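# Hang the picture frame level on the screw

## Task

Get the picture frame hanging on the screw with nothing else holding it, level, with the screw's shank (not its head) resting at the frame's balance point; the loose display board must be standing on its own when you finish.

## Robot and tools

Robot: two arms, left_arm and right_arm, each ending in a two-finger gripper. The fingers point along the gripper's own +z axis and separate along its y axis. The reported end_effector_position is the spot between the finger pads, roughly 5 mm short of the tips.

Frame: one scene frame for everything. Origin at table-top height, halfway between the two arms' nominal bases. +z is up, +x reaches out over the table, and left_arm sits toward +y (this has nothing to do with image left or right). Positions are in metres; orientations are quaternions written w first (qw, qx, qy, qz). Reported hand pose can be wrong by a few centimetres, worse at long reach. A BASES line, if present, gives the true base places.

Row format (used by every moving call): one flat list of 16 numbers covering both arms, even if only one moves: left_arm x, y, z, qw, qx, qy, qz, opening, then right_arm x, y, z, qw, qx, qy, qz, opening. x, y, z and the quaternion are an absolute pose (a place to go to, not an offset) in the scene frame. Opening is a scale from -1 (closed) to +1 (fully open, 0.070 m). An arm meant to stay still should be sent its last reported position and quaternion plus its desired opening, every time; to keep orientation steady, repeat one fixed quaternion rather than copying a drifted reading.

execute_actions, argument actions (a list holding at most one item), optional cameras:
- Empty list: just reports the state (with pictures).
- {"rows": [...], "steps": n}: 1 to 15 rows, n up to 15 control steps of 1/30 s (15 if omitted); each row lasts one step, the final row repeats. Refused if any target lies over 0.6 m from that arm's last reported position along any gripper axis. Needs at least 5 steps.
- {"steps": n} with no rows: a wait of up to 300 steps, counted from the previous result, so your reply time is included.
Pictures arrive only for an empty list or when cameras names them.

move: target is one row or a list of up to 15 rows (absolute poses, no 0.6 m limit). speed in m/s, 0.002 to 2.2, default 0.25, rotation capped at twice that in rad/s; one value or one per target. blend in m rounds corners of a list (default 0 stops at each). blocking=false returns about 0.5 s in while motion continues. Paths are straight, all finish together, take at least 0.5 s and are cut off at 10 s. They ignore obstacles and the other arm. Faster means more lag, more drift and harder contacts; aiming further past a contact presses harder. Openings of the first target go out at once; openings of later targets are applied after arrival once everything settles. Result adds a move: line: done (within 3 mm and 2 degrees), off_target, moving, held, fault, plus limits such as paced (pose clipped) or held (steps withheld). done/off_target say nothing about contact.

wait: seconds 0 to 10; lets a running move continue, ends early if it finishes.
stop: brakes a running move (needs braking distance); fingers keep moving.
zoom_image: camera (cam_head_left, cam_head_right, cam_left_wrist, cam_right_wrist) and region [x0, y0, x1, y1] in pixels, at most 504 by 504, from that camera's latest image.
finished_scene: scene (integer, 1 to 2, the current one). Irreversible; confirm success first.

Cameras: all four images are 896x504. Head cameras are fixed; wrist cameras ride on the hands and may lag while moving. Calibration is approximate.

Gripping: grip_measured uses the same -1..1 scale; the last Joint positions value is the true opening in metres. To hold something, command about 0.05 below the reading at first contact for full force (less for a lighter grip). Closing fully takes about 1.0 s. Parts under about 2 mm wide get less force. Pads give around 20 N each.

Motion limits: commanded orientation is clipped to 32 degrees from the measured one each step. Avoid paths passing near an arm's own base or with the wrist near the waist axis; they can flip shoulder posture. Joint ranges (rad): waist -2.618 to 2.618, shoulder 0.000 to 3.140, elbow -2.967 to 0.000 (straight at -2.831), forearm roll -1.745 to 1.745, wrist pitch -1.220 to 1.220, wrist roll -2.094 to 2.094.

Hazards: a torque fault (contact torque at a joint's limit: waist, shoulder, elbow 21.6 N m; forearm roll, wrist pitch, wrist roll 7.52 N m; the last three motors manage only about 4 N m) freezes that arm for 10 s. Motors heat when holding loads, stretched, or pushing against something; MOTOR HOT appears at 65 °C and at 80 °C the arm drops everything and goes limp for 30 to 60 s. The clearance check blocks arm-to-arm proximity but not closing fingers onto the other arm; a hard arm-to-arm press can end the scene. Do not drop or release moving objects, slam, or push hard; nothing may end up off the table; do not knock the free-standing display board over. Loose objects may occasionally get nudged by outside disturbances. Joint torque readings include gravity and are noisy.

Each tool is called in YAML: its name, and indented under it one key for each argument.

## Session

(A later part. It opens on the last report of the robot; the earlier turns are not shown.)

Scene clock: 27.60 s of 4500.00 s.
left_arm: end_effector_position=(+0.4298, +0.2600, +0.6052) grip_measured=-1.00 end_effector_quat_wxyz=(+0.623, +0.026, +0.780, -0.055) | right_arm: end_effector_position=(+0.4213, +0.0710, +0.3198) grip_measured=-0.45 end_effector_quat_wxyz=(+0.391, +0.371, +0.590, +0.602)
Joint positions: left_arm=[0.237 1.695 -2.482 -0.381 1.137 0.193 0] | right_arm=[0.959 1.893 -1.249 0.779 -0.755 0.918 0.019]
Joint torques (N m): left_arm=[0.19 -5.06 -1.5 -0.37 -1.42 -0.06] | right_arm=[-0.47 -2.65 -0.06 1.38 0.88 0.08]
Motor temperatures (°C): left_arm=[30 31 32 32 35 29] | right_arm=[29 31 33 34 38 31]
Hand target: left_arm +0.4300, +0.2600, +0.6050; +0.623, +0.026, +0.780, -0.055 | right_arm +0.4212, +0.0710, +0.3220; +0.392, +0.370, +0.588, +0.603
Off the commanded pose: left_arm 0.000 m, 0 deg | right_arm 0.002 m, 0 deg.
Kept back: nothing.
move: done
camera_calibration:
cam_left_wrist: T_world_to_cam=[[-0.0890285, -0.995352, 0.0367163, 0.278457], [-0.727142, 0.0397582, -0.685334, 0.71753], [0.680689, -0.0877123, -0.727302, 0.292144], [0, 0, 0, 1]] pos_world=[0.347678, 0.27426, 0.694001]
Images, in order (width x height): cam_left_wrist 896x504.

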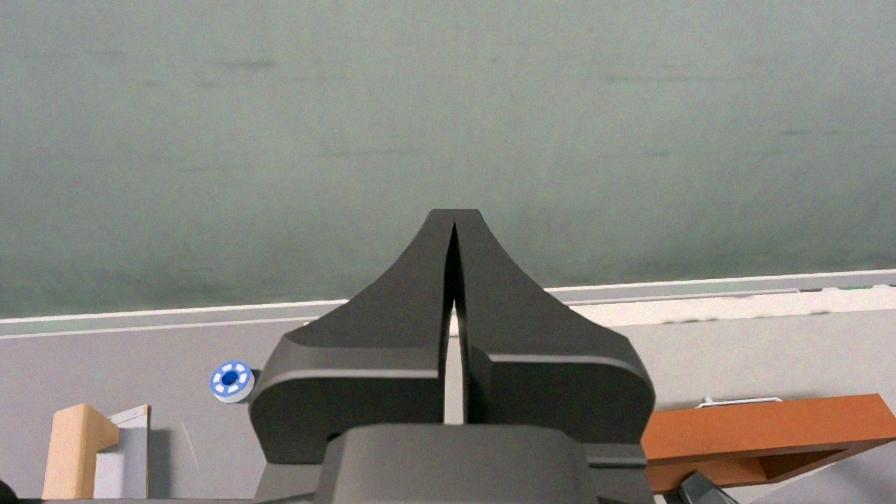

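move:
  target: [0.43,0.26,0.605,0.623,0.026,0.78,-0.055,-1,0.4212,0.071,0.3232,0.3916,0.3703,0.5878,0.6032,-0.51]
  speed: 0.02
  cameras: []

move:
  target: [0.43,0.26,0.605,0.623,0.026,0.78,-0.055,-1,0.4212,0.071,0.3232,0.3916,0.3703,0.5878,0.6032,-0.43]
  speed: 0.02
  cameras: ["cam_right_wrist"]

Scene clock: 28.57 s of 4500.00 s.
left_arm: end_effector_position=(+0.4298, +0.2600, +0.6052) grip_measured=-1.00 end_effector_quat_wxyz=(+0.623, +0.026, +0.780, -0.055) | right_arm: end_effector_position=(+0.4212, +0.0710, +0.3208) grip_measured=-0.45 end_effector_quat_wxyz=(+0.391, +0.371, +0.590, +0.602)
Joint positions: left_arm=[0.237 1.695 -2.482 -0.381 1.137 0.193 0] | right_arm=[0.959 1.891 -1.251 0.782 -0.752 0.914 0.019]
Joint torques (N m): left_arm=[0.1 -5.04 -1.33 -0.37 -1.39 -0.03] | right_arm=[0.16 -7.57 -3.35 0.07 -0.26 -0.05]
Motor temperatures (°C): left_arm=[30 31 32 32 35 29] | right_arm=[29 31 33 34 38 31]
Hand target: left_arm +0.4300, +0.2600, +0.6050; +0.623, +0.026, +0.780, -0.055 | right_arm +0.4212, +0.0710, +0.3232; +0.392, +0.370, +0.588, +0.603
Off the commanded pose: left_arm 0.000 m, 0 deg | right_arm 0.002 m, 0 deg.
Kept back: nothing.
move: done
No camera images: "cameras" was empty.

Scene clock: 29.07 s of 4500.00 s.
left_arm: end_effector_position=(+0.4298, +0.2600, +0.6052) grip_measured=-1.00 end_effector_quat_wxyz=(+0.623, +0.026, +0.780, -0.055) | right_arm: end_effector_position=(+0.4213, +0.0710, +0.3211) grip_measured=-0.43 end_effector_quat_wxyz=(+0.391, +0.371, +0.589, +0.602)
Joint positions: left_arm=[0.237 1.695 -2.482 -0.381 1.137 0.193 0] | right_arm=[0.959 1.891 -1.252 0.782 -0.752 0.914 0.02]
Joint torques (N m): left_arm=[0.06 -4.97 -1.46 -0.37 -1.43 -0.03] | right_arm=[0.46 -9.46 -4.89 -0.81 -0.89 -0.1]
Motor temperatures (°C): left_arm=[30 31 32 32 35 29] | right_arm=[29 31 33 34 38 31]
Hand target: left_arm +0.4300, +0.2600, +0.6050; +0.623, +0.026, +0.780, -0.055 | right_arm +0.4212, +0.0710, +0.3232; +0.392, +0.370, +0.588, +0.603
Off the commanded pose: left_arm 0.000 m, 0 deg | right_arm 0.002 m, 0 deg.
Kept back: nothing.
move: done
camera_calibration:
cam_right_wrist: T_world_to_cam=[[0.00768152, 0.0309876, -0.99949, 0.316208], [-0.886509, 0.46265, 0.00753049, 0.331892], [0.462647, 0.886, 0.0310246, -0.149506], [0, 0, 0, 1]] pos_world=[0.360965, -0.0308856, 0.318185]
Images, in order (width x height): cam_right_wrist 896x504.

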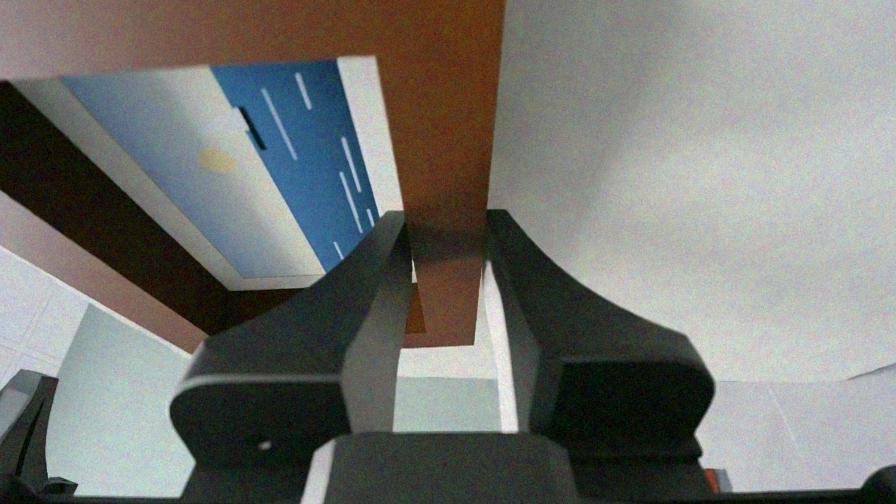

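move:
  target: [0.43,0.26,0.605,0.623,0.026,0.78,-0.055,-1,0.4213,0.071,0.3213,0.3916,0.3703,0.5878,0.6032,-0.35]
  speed: 0.02
  cameras: ["cam_right_wrist","cam_left_wrist"]

Scene clock: 30.00 s of 4500.00 s.
left_arm: end_effector_position=(+0.4298, +0.2600, +0.6052) grip_measured=-1.00 end_effector_quat_wxyz=(+0.623, +0.026, +0.780, -0.055) | right_arm: end_effector_position=(+0.4213, +0.0711, +0.3222) grip_measured=-0.35 end_effector_quat_wxyz=(+0.392, +0.370, +0.587, +0.604)
Joint positions: left_arm=[0.237 1.695 -2.482 -0.381 1.137 0.193 0] | right_arm=[0.959 1.892 -1.251 0.775 -0.759 0.92 0.023]
Joint torques (N m): left_arm=[0.11 -5.15 -1.35 -0.37 -1.4 -0.02] | right_arm=[0.4 -7.18 -3.58 -0.57 -0.59 0.14]
Motor temperatures (°C): left_arm=[30 31 32 32 35 29] | right_arm=[29 31 33 34 38 31]
Hand target: left_arm +0.4300, +0.2600, +0.6050; +0.623, +0.026, +0.780, -0.055 | right_arm +0.4213, +0.0710, +0.3213; +0.392, +0.370, +0.588, +0.603
Off the commanded pose: left_arm 0.000 m, 0 deg | right_arm 0.001 m, 0 deg.
Kept back: nothing.
move: done
camera_calibration:
cam_left_wrist: T_world_to_cam=[[-0.0890285, -0.995352, 0.0367163, 0.278457], [-0.727142, 0.0397582, -0.685334, 0.71753], [0.680689, -0.0877123, -0.727302, 0.292144], [0, 0, 0, 1]] pos_world=[0.347678, 0.27426, 0.694001]
cam_right_wrist: T_world_to_cam=[[0.013589, 0.034046, -0.999328, 0.314432], [-0.886624, 0.462476, 0.00369957, 0.333145], [0.462291, 0.885978, 0.0364706, -0.151123], [0, 0, 0, 1]] pos_world=[0.360965, -0.0308851, 0.3185]
Images, in order (width x height): cam_left_wrist 896x504, cam_right_wrist 896x504.

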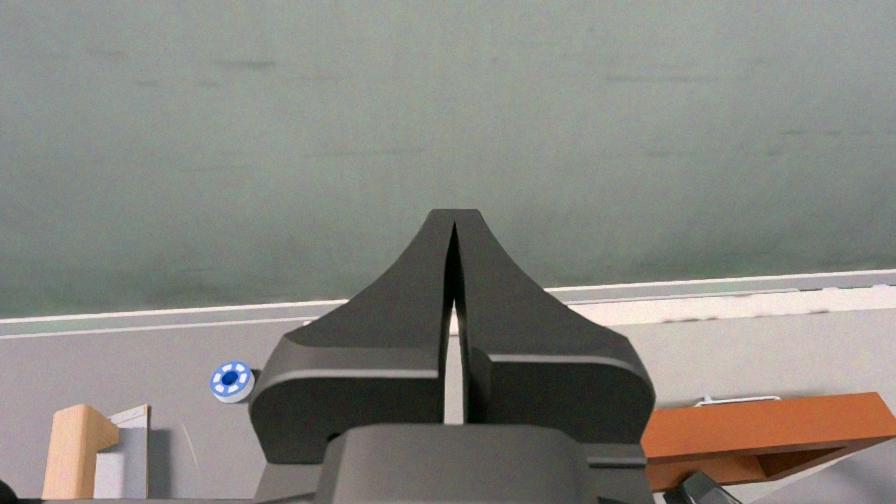

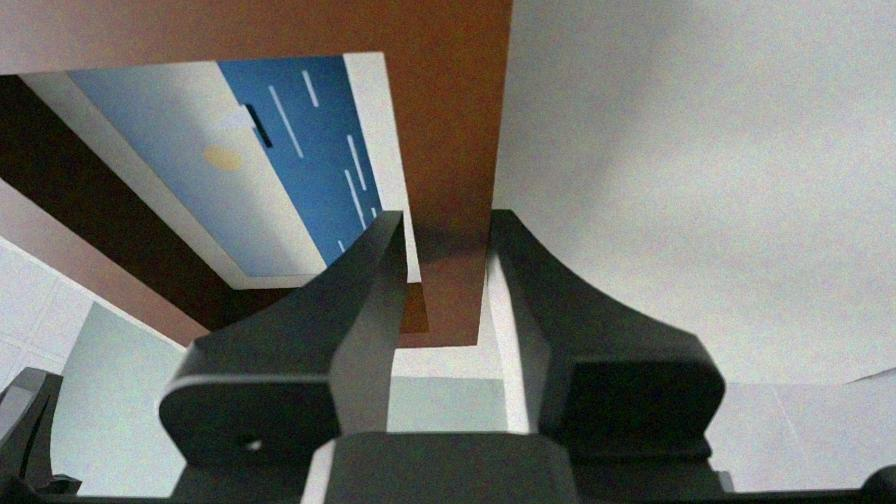

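move:
  target:
    - [0.43,0.26,0.605,0.623,0.026,0.78,-0.055,-1,0.4213,0.071,0.32,0.3916,0.3703,0.5878,0.6032,-0.35]
    - [0.43,0.26,0.605,0.623,0.026,0.78,-0.055,-1,0.4213,0.071,0.32,0.3916,0.3703,0.5878,0.6032,0.3]
  speed: 0.02
  cameras: ["cam_right_wrist","cam_left_wrist"]

zoom_image:
  camera: "cam_left_wrist"
  region: [650, 370, 810, 450]

Scene clock: 31.53 s of 4500.00 s.
left_arm: end_effector_position=(+0.4298, +0.2600, +0.6052) grip_measured=-1.00 end_effector_quat_wxyz=(+0.623, +0.026, +0.780, -0.055) | right_arm: end_effector_position=(+0.4212, +0.0710, +0.3204) grip_measured=+0.30 end_effector_quat_wxyz=(+0.392, +0.370, +0.588, +0.604)
Joint positions: left_arm=[0.237 1.695 -2.482 -0.381 1.137 0.193 0] | right_arm=[0.959 1.894 -1.247 0.772 -0.762 0.925 0.046]
Joint torques (N m): left_arm=[0.05 -5.12 -1.44 -0.39 -1.37 -0.02] | right_arm=[-0.19 -7.45 -3.67 -0.7 -0.78 0.12]
Motor temperatures (°C): left_arm=[30 31 32 32 35 29] | right_arm=[29 31 33 34 38 31]
Hand target: left_arm +0.4300, +0.2600, +0.6050; +0.623, +0.026, +0.780, -0.055 | right_arm +0.4213, +0.0710, +0.3200; +0.392, +0.370, +0.588, +0.603
Off the commanded pose: left_arm 0.000 m, 0 deg | right_arm 0.000 m, 0 deg.
Kept back: nothing.
move: done
camera_calibration:
cam_left_wrist: T_world_to_cam=[[-0.0890285, -0.995352, 0.0367163, 0.278457], [-0.727142, 0.0397582, -0.685334, 0.71753], [0.680689, -0.0877123, -0.727302, 0.292144], [0, 0, 0, 1]] pos_world=[0.347678, 0.27426, 0.694001]
cam_right_wrist: T_world_to_cam=[[0.0122249, 0.0336773, -0.999358, 0.313326], [-0.88659, 0.462532, 0.00474139, 0.332768], [0.462394, 0.885963, 0.0355123, -0.150664], [0, 0, 0, 1]] pos_world=[0.360865, -0.0309852, 0.316898]
Images, in order (width x height): cam_left_wrist 896x504, cam_right_wrist 896x504.

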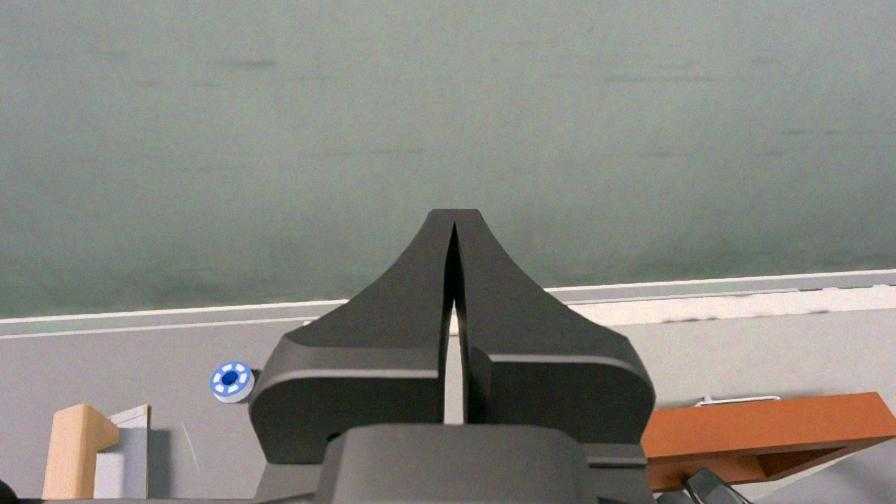

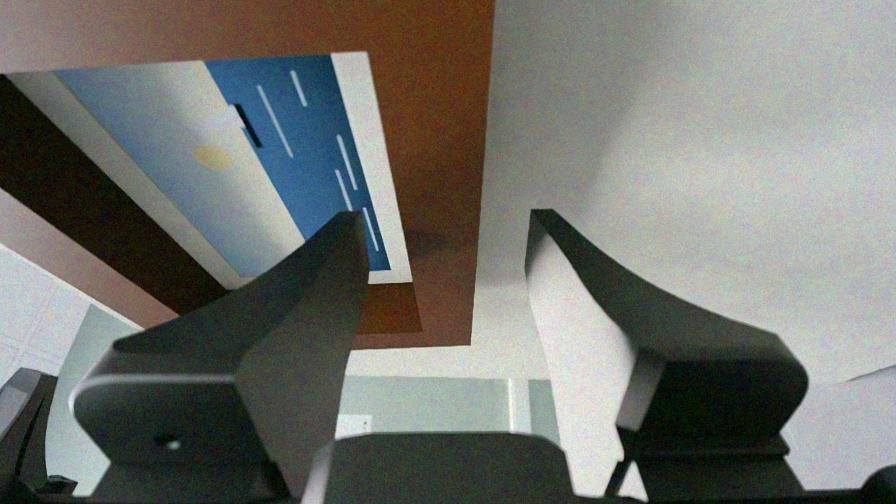

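Scaled by 3.150 from the camera's 896x504 image, which has a finer 1280x720 frame.

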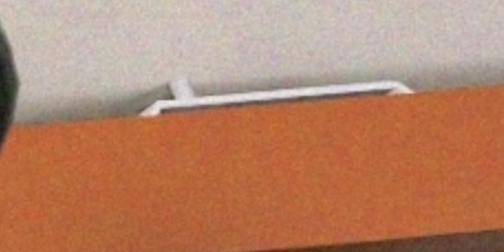

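move:
  target:
    - [0.43,0.26,0.605,0.623,0.026,0.78,-0.055,-1,0.4213,0.071,0.3205,0.3916,0.3703,0.5878,0.6032,0.29]
    - [0.43,0.26,0.605,0.623,0.026,0.78,-0.055,-1,0.4213,0.071,0.3205,0.3916,0.3703,0.5878,0.6032,-0.48]
    - [0.43,0.26,0.605,0.623,0.026,0.78,-0.055,-1,0.4213,0.0863,0.3187,0.3665,0.3951,0.5471,0.6403,-0.48]
  speed: 0.04
  cameras: ["cam_right_wrist"]

Scene clock: 37.00 s of 4500.00 s.
left_arm: end_effector_position=(+0.4298, +0.2600, +0.6052) grip_measured=-1.00 end_effector_quat_wxyz=(+0.623, +0.026, +0.780, -0.055) | right_arm: end_effector_position=(+0.4215, +0.0860, +0.3191) grip_measured=-0.45 end_effector_quat_wxyz=(+0.367, +0.396, +0.546, +0.641)
Joint positions: left_arm=[0.237 1.695 -2.482 -0.381 1.137 0.193 0] | right_arm=[0.986 1.959 -1.292 0.754 -0.842 1.065 0.019]
Joint torques (N m): left_arm=[-0.14 -5.06 -1.56 -0.38 -1.34 0.02] | right_arm=[0.46 -5.02 -3.34 -0.51 0.2 -0.3]
Motor temperatures (°C): left_arm=[30 31 32 32 35 29] | right_arm=[29 31 33 34 38 31]
Hand target: left_arm +0.4300, +0.2600, +0.6050; +0.623, +0.026, +0.780, -0.055 | right_arm +0.4213, +0.0863, +0.3187; +0.367, +0.395, +0.547, +0.640
Off the commanded pose: left_arm 0.000 m, 0 deg | right_arm 0.001 m, 0 deg.
Kept back: nothing.
move: done
camera_calibration:
cam_right_wrist: T_world_to_cam=[[0.0124659, 0.164711, -0.986263, 0.295973], [-0.886115, 0.458825, 0.0654261, 0.306874], [0.463298, 0.873127, 0.151673, -0.200373], [0, 0, 0, 1]] pos_world=[0.361068, -0.0146004, 0.302221]
Images, in order (width x height): cam_right_wrist 896x504.

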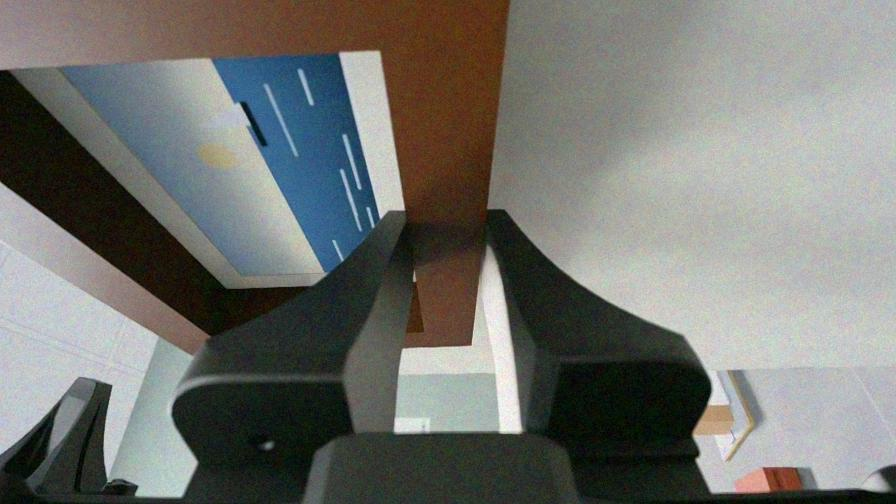

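move:
  target:
    - [0.43,0.26,0.605,0.623,0.026,0.78,-0.055,-1,0.4213,0.0863,0.3192,0.3665,0.3951,0.5471,0.6403,-0.48]
    - [0.43,0.26,0.605,0.623,0.026,0.78,-0.055,-1,0.4213,0.0863,0.3192,0.3665,0.3951,0.5471,0.6403,-0.36]
    - [0.43,0.26,0.605,0.623,0.026,0.78,-0.055,-1,0.4213,0.0863,0.3192,0.3665,0.3951,0.5471,0.6403,0.3]
  speed: 0.04
  cameras: ["cam_right_wrist"]

Scene clock: 38.97 s of 4500.00 s.
left_arm: end_effector_position=(+0.4298, +0.2600, +0.6052) grip_measured=-1.00 end_effector_quat_wxyz=(+0.623, +0.026, +0.780, -0.055) | right_arm: end_effector_position=(+0.4214, +0.0862, +0.3185) grip_measured=+0.30 end_effector_quat_wxyz=(+0.367, +0.395, +0.548, +0.640)
Joint positions: left_arm=[0.237 1.695 -2.482 -0.381 1.137 0.193 0] | right_arm=[0.986 1.959 -1.292 0.755 -0.839 1.063 0.046]
Joint torques (N m): left_arm=[-0.13 -5.02 -1.58 -0.34 -1.39 0.03] | right_arm=[-0.19 -9.54 -4.04 -0.72 -0.79 0.16]
Motor temperatures (°C): left_arm=[30 31 32 32 35 29] | right_arm=[29 31 33 34 38 31]
Hand target: left_arm +0.4300, +0.2600, +0.6050; +0.623, +0.026, +0.780, -0.055 | right_arm +0.4213, +0.0863, +0.3192; +0.367, +0.395, +0.547, +0.640
Off the commanded pose: left_arm 0.000 m, 0 deg | right_arm 0.001 m, 0 deg.
Kept back: nothing.
move: done
camera_calibration:
cam_right_wrist: T_world_to_cam=[[0.010949, 0.161502, -0.986812, 0.296415], [-0.886382, 0.458343, 0.065178, 0.307004], [0.462825, 0.873979, 0.148171, -0.199188], [0, 0, 0, 1]] pos_world=[0.361066, -0.0144988, 0.30201]
Images, in order (width x height): cam_right_wrist 896x504.

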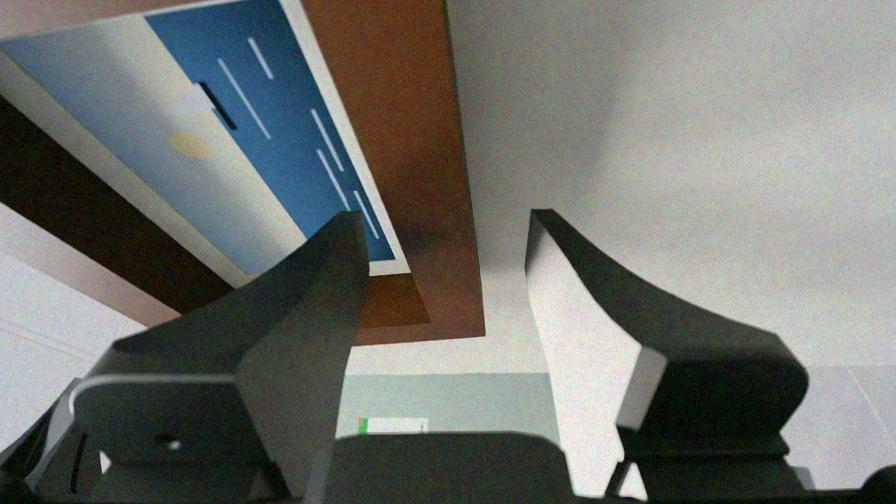

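move:
  target: [0.43,0.26,0.605,0.623,0.026,0.78,-0.055,-1,0.4213,0.0763,0.3193,0.3831,0.3791,0.574,0.6164,0.3]
  speed: 0.04
  cameras: ["cam_right_wrist"]

Scene clock: 40.80 s of 4500.00 s.
left_arm: end_effector_position=(+0.4298, +0.2600, +0.6052) grip_measured=-1.00 end_effector_quat_wxyz=(+0.623, +0.026, +0.780, -0.055) | right_arm: end_effector_position=(+0.4213, +0.0764, +0.3194) grip_measured=+0.30 end_effector_quat_wxyz=(+0.383, +0.379, +0.574, +0.616)
Joint positions: left_arm=[0.237 1.695 -2.482 -0.381 1.137 0.193 0] | right_arm=[0.968 1.917 -1.261 0.762 -0.79 0.976 0.046]
Joint torques (N m): left_arm=[-0.19 -5.35 -1.35 -0.38 -1.35 0.03] | right_arm=[-0.15 -8.8 -3.66 -0.52 -0.63 0.08]
Motor temperatures (°C): left_arm=[30 31 32 32 35 29] | right_arm=[29 31 33 34 38 31]
Hand target: left_arm +0.4300, +0.2600, +0.6050; +0.623, +0.026, +0.780, -0.055 | right_arm +0.4213, +0.0763, +0.3193; +0.383, +0.379, +0.574, +0.616
Off the commanded pose: left_arm 0.000 m, 0 deg | right_arm 0.000 m, 0 deg.
Kept back: nothing.
move: done
camera_calibration:
cam_right_wrist: T_world_to_cam=[[0.0123203, 0.0780241, -0.996875, 0.3079], [-0.886622, 0.461808, 0.0251875, 0.324009], [0.462331, 0.883541, 0.0748675, -0.167813], [0, 0, 0, 1]] pos_world=[0.361065, -0.0253838, 0.311341]
Images, in order (width x height): cam_right_wrist 896x504.

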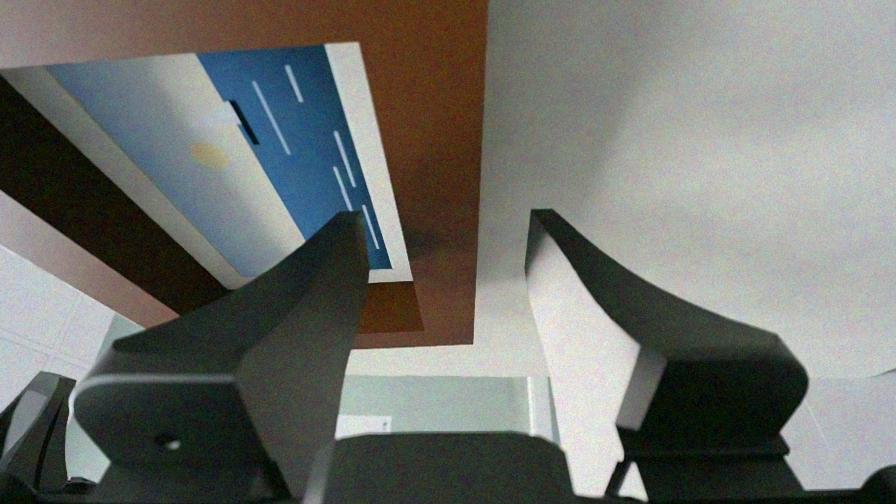

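move:
  target:
    - [0.43,0.26,0.605,0.623,0.026,0.78,-0.055,-1,0.4213,0.0763,0.32,0.3831,0.3791,0.574,0.6164,0.29]
    - [0.43,0.26,0.605,0.623,0.026,0.78,-0.055,-1,0.4213,0.0763,0.32,0.3831,0.3791,0.574,0.6164,-0.5]
    - [0.43,0.26,0.605,0.623,0.026,0.78,-0.055,-1,0.4213,0.0534,0.327,0.4195,0.3384,0.6333,0.5552,-0.5]
  speed: 0.04
  cameras: ["cam_right_wrist","cam_left_wrist"]

move:
  target:
    - [0.43,0.26,0.605,0.623,0.026,0.78,-0.055,-1,0.4213,0.0534,0.327,0.4195,0.3384,0.6333,0.5552,-0.35]
    - [0.43,0.26,0.605,0.623,0.026,0.78,-0.055,-1,0.4213,0.0534,0.3265,0.4195,0.3384,0.6333,0.5552,0.3]
  speed: 0.04
  cameras: ["cam_right_wrist"]

Scene clock: 45.27 s of 4500.00 s.
left_arm: end_effector_position=(+0.4298, +0.2600, +0.6052) grip_measured=-1.00 end_effector_quat_wxyz=(+0.623, +0.026, +0.780, -0.055) | right_arm: end_effector_position=(+0.4210, +0.0537, +0.3271) grip_measured=-0.44 end_effector_quat_wxyz=(+0.419, +0.338, +0.634, +0.555)
Joint positions: left_arm=[0.237 1.695 -2.482 -0.381 1.137 0.193 0] | right_arm=[0.928 1.818 -1.226 0.844 -0.652 0.7 0.019]
Joint torques (N m): left_arm=[-0.16 -5.16 -1.41 -0.34 -1.37 0.02] | right_arm=[-2.41 -9.88 -3.97 0.01 -1.34 0.67]
Motor temperatures (°C): left_arm=[30 31 32 31 35 29] | right_arm=[29 31 33 34 38 31]
Hand target: left_arm +0.4300, +0.2600, +0.6050; +0.623, +0.026, +0.780, -0.055 | right_arm +0.4213, +0.0534, +0.3270; +0.420, +0.338, +0.633, +0.555
Off the commanded pose: left_arm 0.000 m, 0 deg | right_arm 0.000 m, 0 deg.
Kept back: nothing.
move: done
camera_calibration:
cam_left_wrist: T_world_to_cam=[[-0.0890285, -0.995352, 0.0367163, 0.278457], [-0.727142, 0.0397582, -0.685334, 0.71753], [0.680689, -0.0877123, -0.727302, 0.292144], [0, 0, 0, 1]] pos_world=[0.347678, 0.27426, 0.694001]
cam_right_wrist: T_world_to_cam=[[0.0124847, -0.124356, -0.992159, 0.326612], [-0.886958, 0.456756, -0.0684101, 0.364934], [0.461682, 0.880857, -0.104596, -0.0891502], [0, 0, 0, 1]] pos_world=[0.360762, -0.0475409, 0.339692]
Images, in order (width x height): cam_left_wrist 896x504, cam_right_wrist 896x504.

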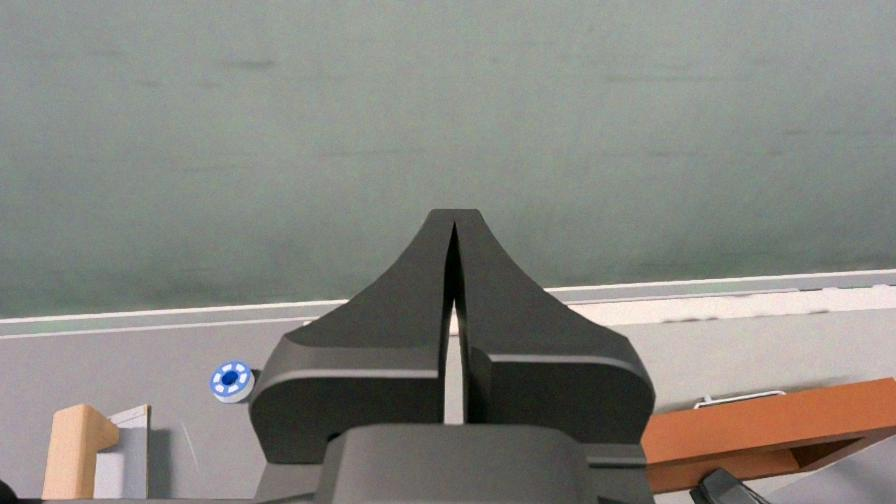

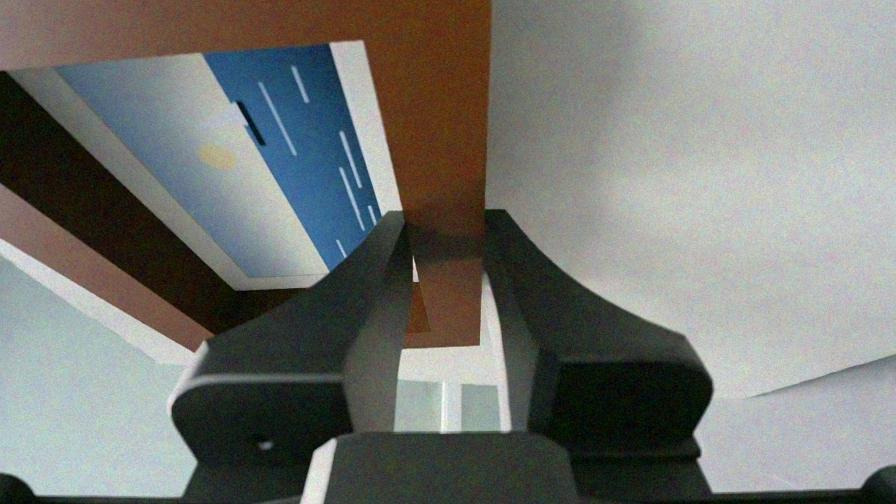

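Scene clock: 47.00 s of 4500.00 s.
left_arm: end_effector_position=(+0.4298, +0.2600, +0.6052) grip_measured=-1.00 end_effector_quat_wxyz=(+0.623, +0.026, +0.780, -0.055) | right_arm: end_effector_position=(+0.4216, +0.0531, +0.3268) grip_measured=+0.30 end_effector_quat_wxyz=(+0.420, +0.339, +0.633, +0.555)
Joint positions: left_arm=[0.237 1.695 -2.482 -0.381 1.137 0.193 0] | right_arm=[0.927 1.818 -1.225 0.843 -0.653 0.702 0.046]
Joint torques (N m): left_arm=[-0.28 -5.23 -1.76 -0.29 -1.37 0.03] | right_arm=[0.67 -6.81 -3.64 -0.68 -0.72 0.17]
Motor temperatures (°C): left_arm=[30 31 32 31 35 29] | right_arm=[29 31 33 34 38 31]
Hand target: left_arm +0.4300, +0.2600, +0.6050; +0.623, +0.026, +0.780, -0.055 | right_arm +0.4213, +0.0534, +0.3265; +0.420, +0.338, +0.633, +0.555
Off the commanded pose: left_arm 0.000 m, 0 deg | right_arm 0.001 m, 0 deg.
Kept back: nothing.
move: done
camera_calibration:
cam_right_wrist: T_world_to_cam=[[0.0121887, -0.123658, -0.99225, 0.326309], [-0.886055, 0.458561, -0.0680317, 0.365174], [0.46342, 0.880017, -0.103978, -0.0897278], [0, 0, 0, 1]] pos_world=[0.361169, -0.048142, 0.339294]
Images, in order (width x height): cam_right_wrist 896x504.

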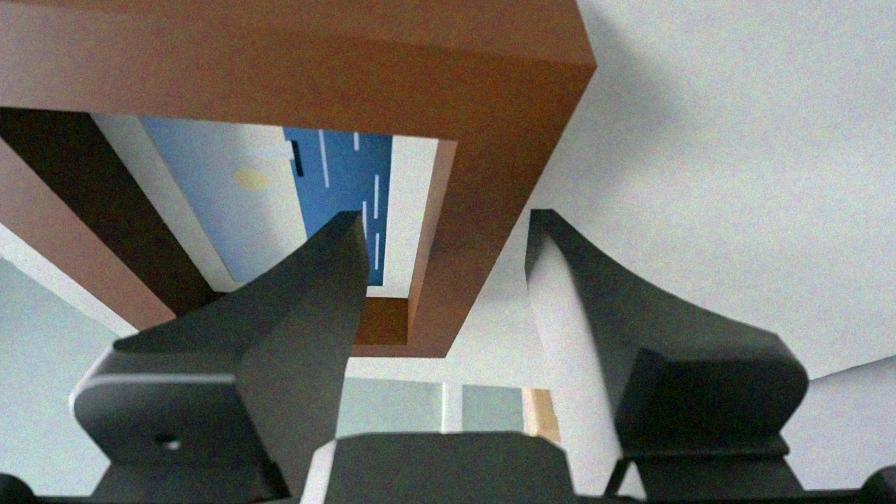

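move:
  target: [0.43,0.26,0.605,0.623,0.026,0.78,-0.055,-1,0.4213,0.071,0.3205,0.3916,0.3703,0.5878,0.6032,0.3]
  speed: 0.04
  cameras: ["cam_right_wrist","cam_left_wrist"]

zoom_image:
  camera: "cam_left_wrist"
  region: [650, 370, 810, 450]

Scene clock: 49.60 s of 4500.00 s.
left_arm: end_effector_position=(+0.4298, +0.2600, +0.6052) grip_measured=-1.00 end_effector_quat_wxyz=(+0.623, +0.026, +0.780, -0.055) | right_arm: end_effector_position=(+0.4213, +0.0710, +0.3204) grip_measured=+0.30 end_effector_quat_wxyz=(+0.391, +0.371, +0.588, +0.603)
Joint positions: left_arm=[0.237 1.695 -2.482 -0.381 1.137 0.193 0] | right_arm=[0.959 1.894 -1.248 0.773 -0.761 0.924 0.046]
Joint torques (N m): left_arm=[-0.26 -5.32 -1.52 -0.33 -1.35 0] | right_arm=[0.41 -7.79 -4.49 -0.64 -0.67 -0.17]
Motor temperatures (°C): left_arm=[30 31 32 31 35 29] | right_arm=[29 31 33 34 38 31]
Hand target: left_arm +0.4300, +0.2600, +0.6050; +0.623, +0.026, +0.780, -0.055 | right_arm +0.4213, +0.0710, +0.3205; +0.392, +0.370, +0.588, +0.603
Off the commanded pose: left_arm 0.000 m, 0 deg | right_arm 0.000 m, 0 deg.
Kept back: nothing.
move: done
camera_calibration:
cam_left_wrist: T_world_to_cam=[[-0.0890285, -0.995352, 0.0367163, 0.278457], [-0.727142, 0.0397582, -0.685334, 0.71753], [0.680689, -0.0877123, -0.727302, 0.292144], [0, 0, 0, 1]] pos_world=[0.347678, 0.27426, 0.694001]
cam_right_wrist: T_world_to_cam=[[0.0115981, 0.0335789, -0.999369, 0.313547], [-0.886529, 0.462642, 0.0052563, 0.33263], [0.462527, 0.885909, 0.0351344, -0.150729], [0, 0, 0, 1]] pos_world=[0.360965, -0.0308853, 0.316897]
Images, in order (width x height): cam_left_wrist 896x504, cam_right_wrist 896x504.

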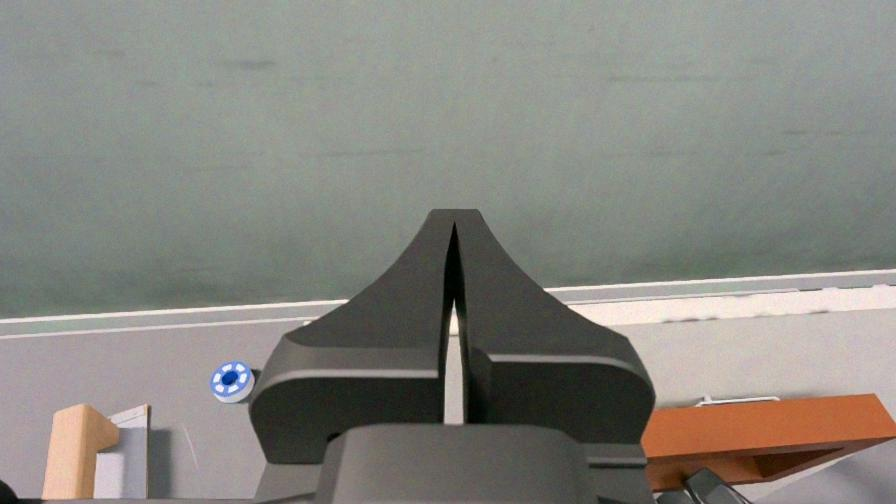

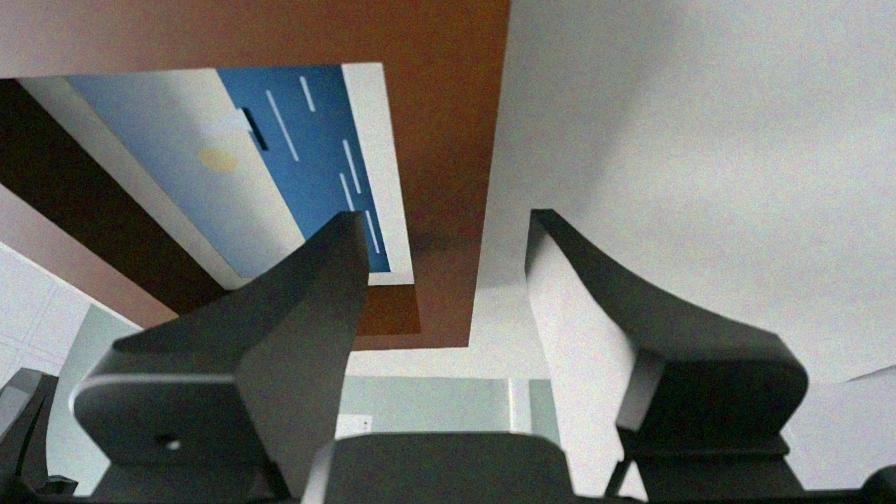

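Scaled by 3.150 from the camera's 896x504 image, which has a finer 1280x720 frame.

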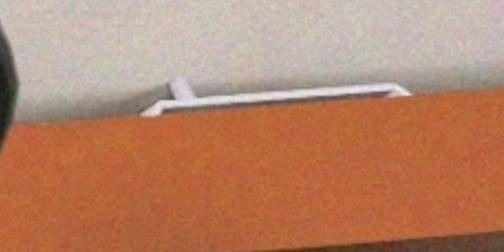

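move:
  target:
    - [0.43,0.26,0.605,0.623,0.026,0.78,-0.055,-1,0.4213,0.073,0.3192,0.3884,0.3737,0.5825,0.6083,0.29]
    - [0.43,0.26,0.605,0.623,0.026,0.78,-0.055,-1,0.4213,0.073,0.3192,0.3884,0.3737,0.5825,0.6083,-0.49]
    - [0.43,0.26,0.605,0.623,0.026,0.78,-0.055,-1,0.4213,0.071,0.3199,0.3916,0.3703,0.5878,0.6032,-0.49]
    - [0.43,0.26,0.605,0.623,0.026,0.78,-0.055,-1,0.4213,0.071,0.3199,0.3916,0.3703,0.5878,0.6032,-0.36]
  speed: 0.04
  cameras: ["cam_right_wrist"]

move:
  target: [0.43,0.26,0.605,0.623,0.026,0.78,-0.055,-1,0.4213,0.071,0.3199,0.3916,0.3703,0.5878,0.6032,0.3]
  speed: 0.04
  cameras: ["cam_right_wrist"]

Scene clock: 52.73 s of 4500.00 s.
left_arm: end_effector_position=(+0.4298, +0.2600, +0.6052) grip_measured=-1.00 end_effector_quat_wxyz=(+0.623, +0.026, +0.780, -0.055) | right_arm: end_effector_position=(+0.4212, +0.0709, +0.3195) grip_measured=-0.36 end_effector_quat_wxyz=(+0.391, +0.371, +0.588, +0.603)
Joint positions: left_arm=[0.237 1.695 -2.482 -0.381 1.137 0.193 0] | right_arm=[0.959 1.894 -1.246 0.772 -0.761 0.925 0.022]
Joint torques (N m): left_arm=[-0.33 -5.19 -1.64 -0.32 -1.33 -0.01] | right_arm=[-0.07 -5.31 -3.29 -0.19 -0.32 0.22]
Motor temperatures (°C): left_arm=[30 31 32 31 35 29] | right_arm=[29 31 33 34 38 31]
Hand target: left_arm +0.4300, +0.2600, +0.6050; +0.623, +0.026, +0.780, -0.055 | right_arm +0.4213, +0.0710, +0.3199; +0.392, +0.370, +0.588, +0.603
Off the commanded pose: left_arm 0.000 m, 0 deg | right_arm 0.000 m, 0 deg.
Kept back: nothing.
move: done
camera_calibration:
cam_right_wrist: T_world_to_cam=[[0.0106184, 0.0322961, -0.999422, 0.313181], [-0.88659, 0.462524, 0.00552676, 0.332569], [0.462435, 0.886018, 0.0335447, -0.149941], [0, 0, 0, 1]] pos_world=[0.360865, -0.0310853, 0.316192]
Images, in order (width x height): cam_right_wrist 896x504.

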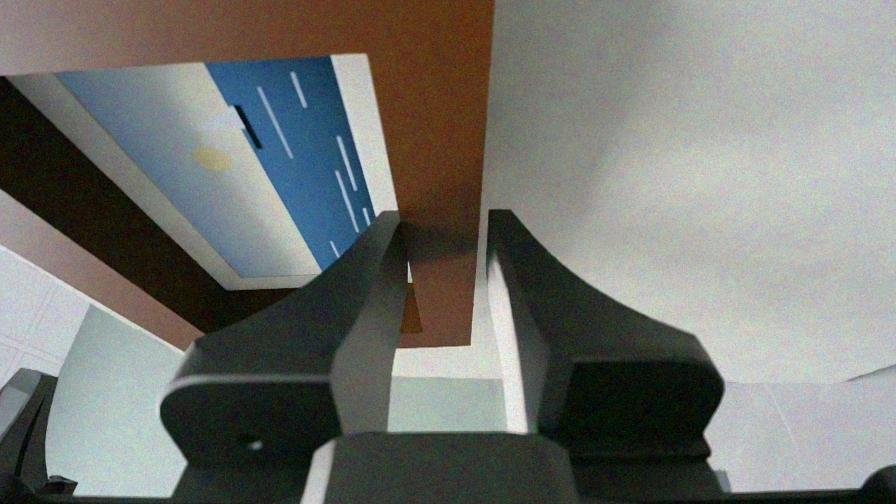

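Scene clock: 53.30 s of 4500.00 s.
left_arm: end_effector_position=(+0.4298, +0.2600, +0.6052) grip_measured=-1.00 end_effector_quat_wxyz=(+0.623, +0.026, +0.780, -0.055) | right_arm: end_effector_position=(+0.4213, +0.0711, +0.3185) grip_measured=+0.30 end_effector_quat_wxyz=(+0.391, +0.371, +0.589, +0.602)
Joint positions: left_arm=[0.237 1.695 -2.482 -0.381 1.137 0.193 0] | right_arm=[0.959 1.896 -1.246 0.772 -0.761 0.925 0.046]
Joint torques (N m): left_arm=[-0.44 -5.36 -1.76 -0.29 -1.35 0.02] | right_arm=[0.74 -9.05 -4.5 -0.7 -0.78 0.04]
Motor temperatures (°C): left_arm=[30 31 32 31 35 29] | right_arm=[29 31 33 34 38 31]
Hand target: left_arm +0.4300, +0.2600, +0.6050; +0.623, +0.026, +0.780, -0.055 | right_arm +0.4213, +0.0710, +0.3199; +0.392, +0.370, +0.588, +0.603
Off the commanded pose: left_arm 0.000 m, 0 deg | right_arm 0.001 m, 0 deg.
Kept back: nothing.
move: done
camera_calibration:
cam_right_wrist: T_world_to_cam=[[0.00951503, 0.0309706, -0.999475, 0.312843], [-0.886546, 0.462602, 0.00589466, 0.33244], [0.462542, 0.886025, 0.0318586, -0.149647], [0, 0, 0, 1]] pos_world=[0.360965, -0.0308855, 0.315487]
Images, in order (width x height): cam_right_wrist 896x504.

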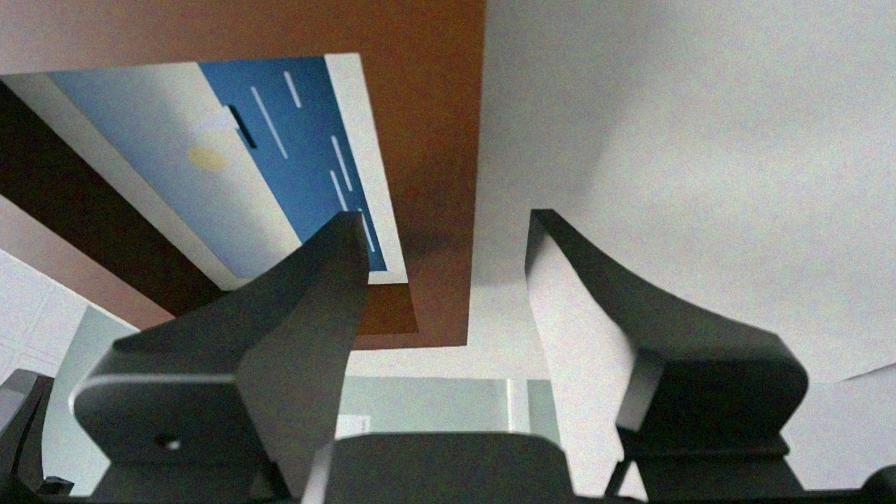

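move:
  target:
    - [0.43,0.26,0.605,0.623,0.026,0.78,-0.055,-1,0.337,0.032,0.3165,0.3916,0.3703,0.5878,0.6032,0.3]
    - [0.43,0.26,0.605,0.623,0.026,0.78,-0.055,-1,0.30,-0.12,0.36,0.3916,0.3703,0.5878,0.6032,0.3]
  speed: [0.1,0.3]

zoom_image:
  camera: "cam_left_wrist"
  region: [650, 370, 810, 450]

zoom_image:
  camera: "cam_head_right"
  region: [330, 0, 570, 180]

zoom_image:
  camera: "cam_head_left"
  region: [330, 0, 570, 180]

Scene clock: 55.60 s of 4500.00 s.
left_arm: end_effector_position=(+0.4298, +0.2600, +0.6052) grip_measured=-1.00 end_effector_quat_wxyz=(+0.623, +0.026, +0.780, -0.055) | right_arm: end_effector_position=(+0.2999, -0.1200, +0.3600) grip_measured=+0.30 end_effector_quat_wxyz=(+0.391, +0.370, +0.588, +0.603)
Joint positions: left_arm=[0.237 1.695 -2.482 -0.381 1.137 0.193 0] | right_arm=[0.833 1.029 -0.527 0.734 -0.58 0.897 0.046]
Joint torques (N m): left_arm=[-0.43 -5.02 -1.55 -0.3 -1.35 0] | right_arm=[0.68 -0.81 -4.31 -0.41 -0.77 -0.12]
Motor temperatures (°C): left_arm=[30 31 32 31 35 29] | right_arm=[29 31 33 34 38 31]
Hand target: left_arm +0.4300, +0.2600, +0.6050; +0.623, +0.026, +0.780, -0.055 | right_arm +0.3000, -0.1200, +0.3600; +0.392, +0.370, +0.588, +0.603
Off the commanded pose: left_arm 0.000 m, 0 deg | right_arm 0.000 m, 0 deg.
Kept back: nothing.
move: done
camera_calibration:
cam_left_wrist: T_world_to_cam=[[-0.0890285, -0.995352, 0.0367163, 0.278457], [-0.727142, 0.0397582, -0.685334, 0.71753], [0.680689, -0.0877123, -0.727302, 0.292144], [0, 0, 0, 1]] pos_world=[0.347678, 0.27426, 0.694001]
cam_right_wrist: T_world_to_cam=[[0.0118492, 0.0328537, -0.99939, 0.36073], [-0.886794, 0.462142, 0.00467816, 0.313453], [0.462014, 0.886197, 0.0346104, 0.0736562], [0, 0, 0, 1]] pos_world=[0.239664, -0.221985, 0.356495]

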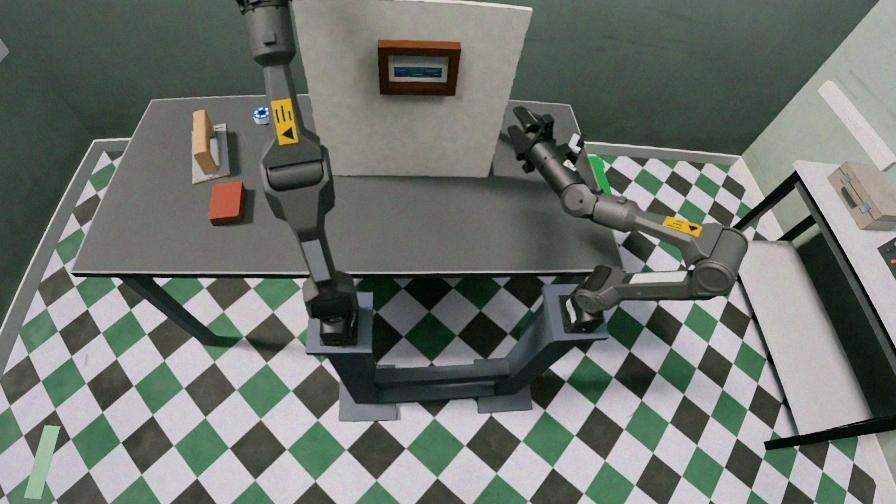

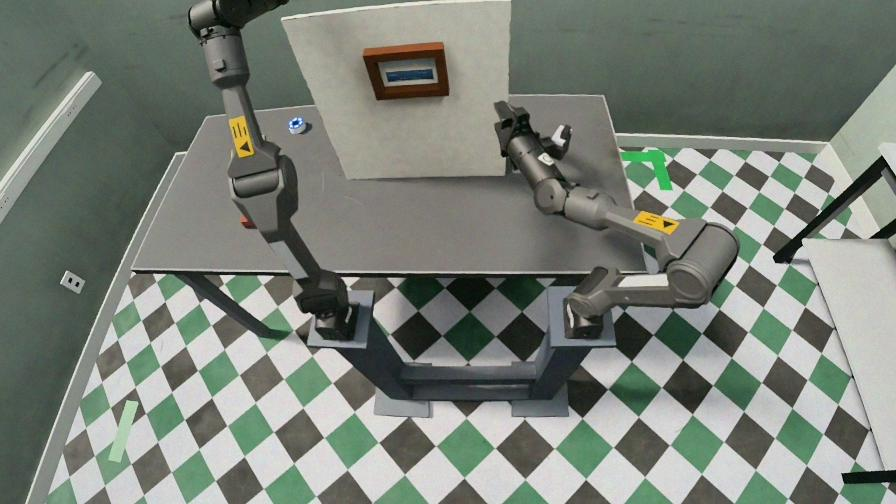

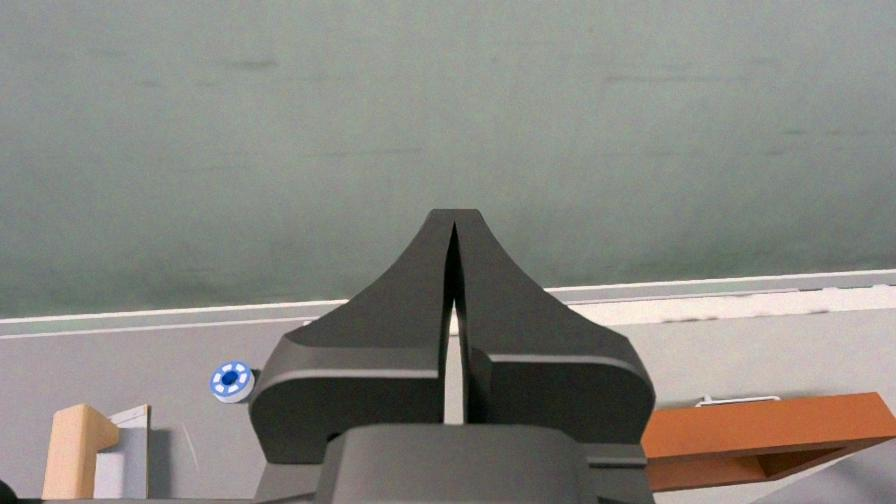

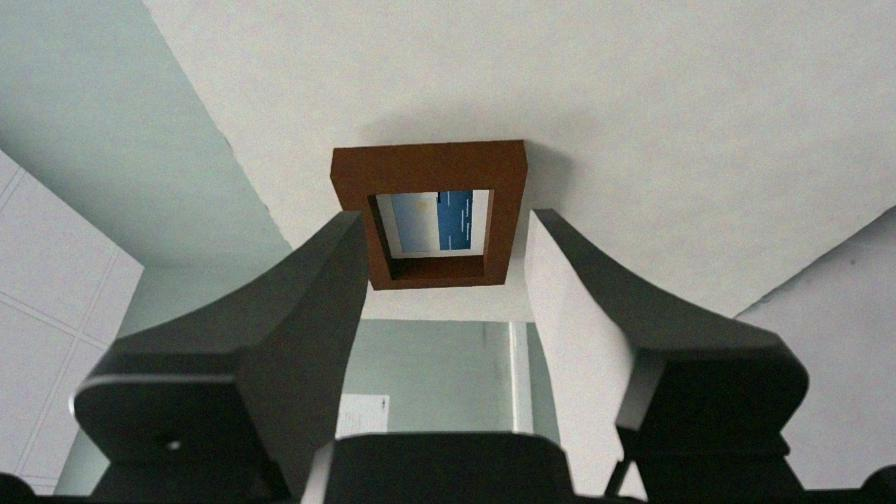

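Scaled by 3.150 from the camera's 896x504 image, which has a finer 1280x720 frame.

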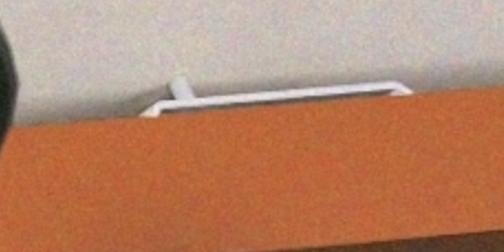

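Scaled by 2.100 from the camera's 896x504 image, which has a finer 1280x720 frame.

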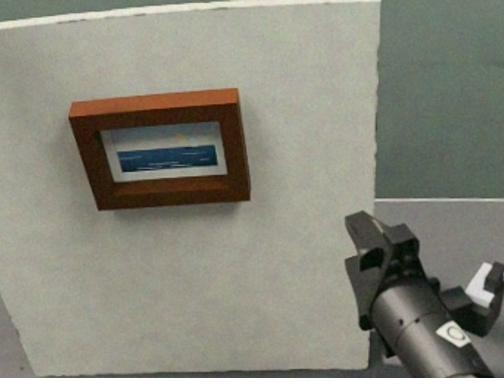

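Scaled by 2.100 from the camera's 896x504 image, which has a finer 1280x720 frame.

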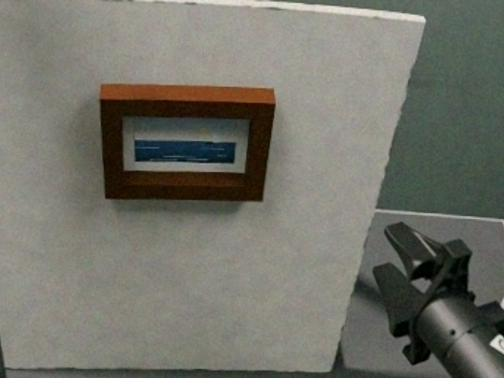

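finished_scene:
  scene: 2

The scene is finished: the task was done.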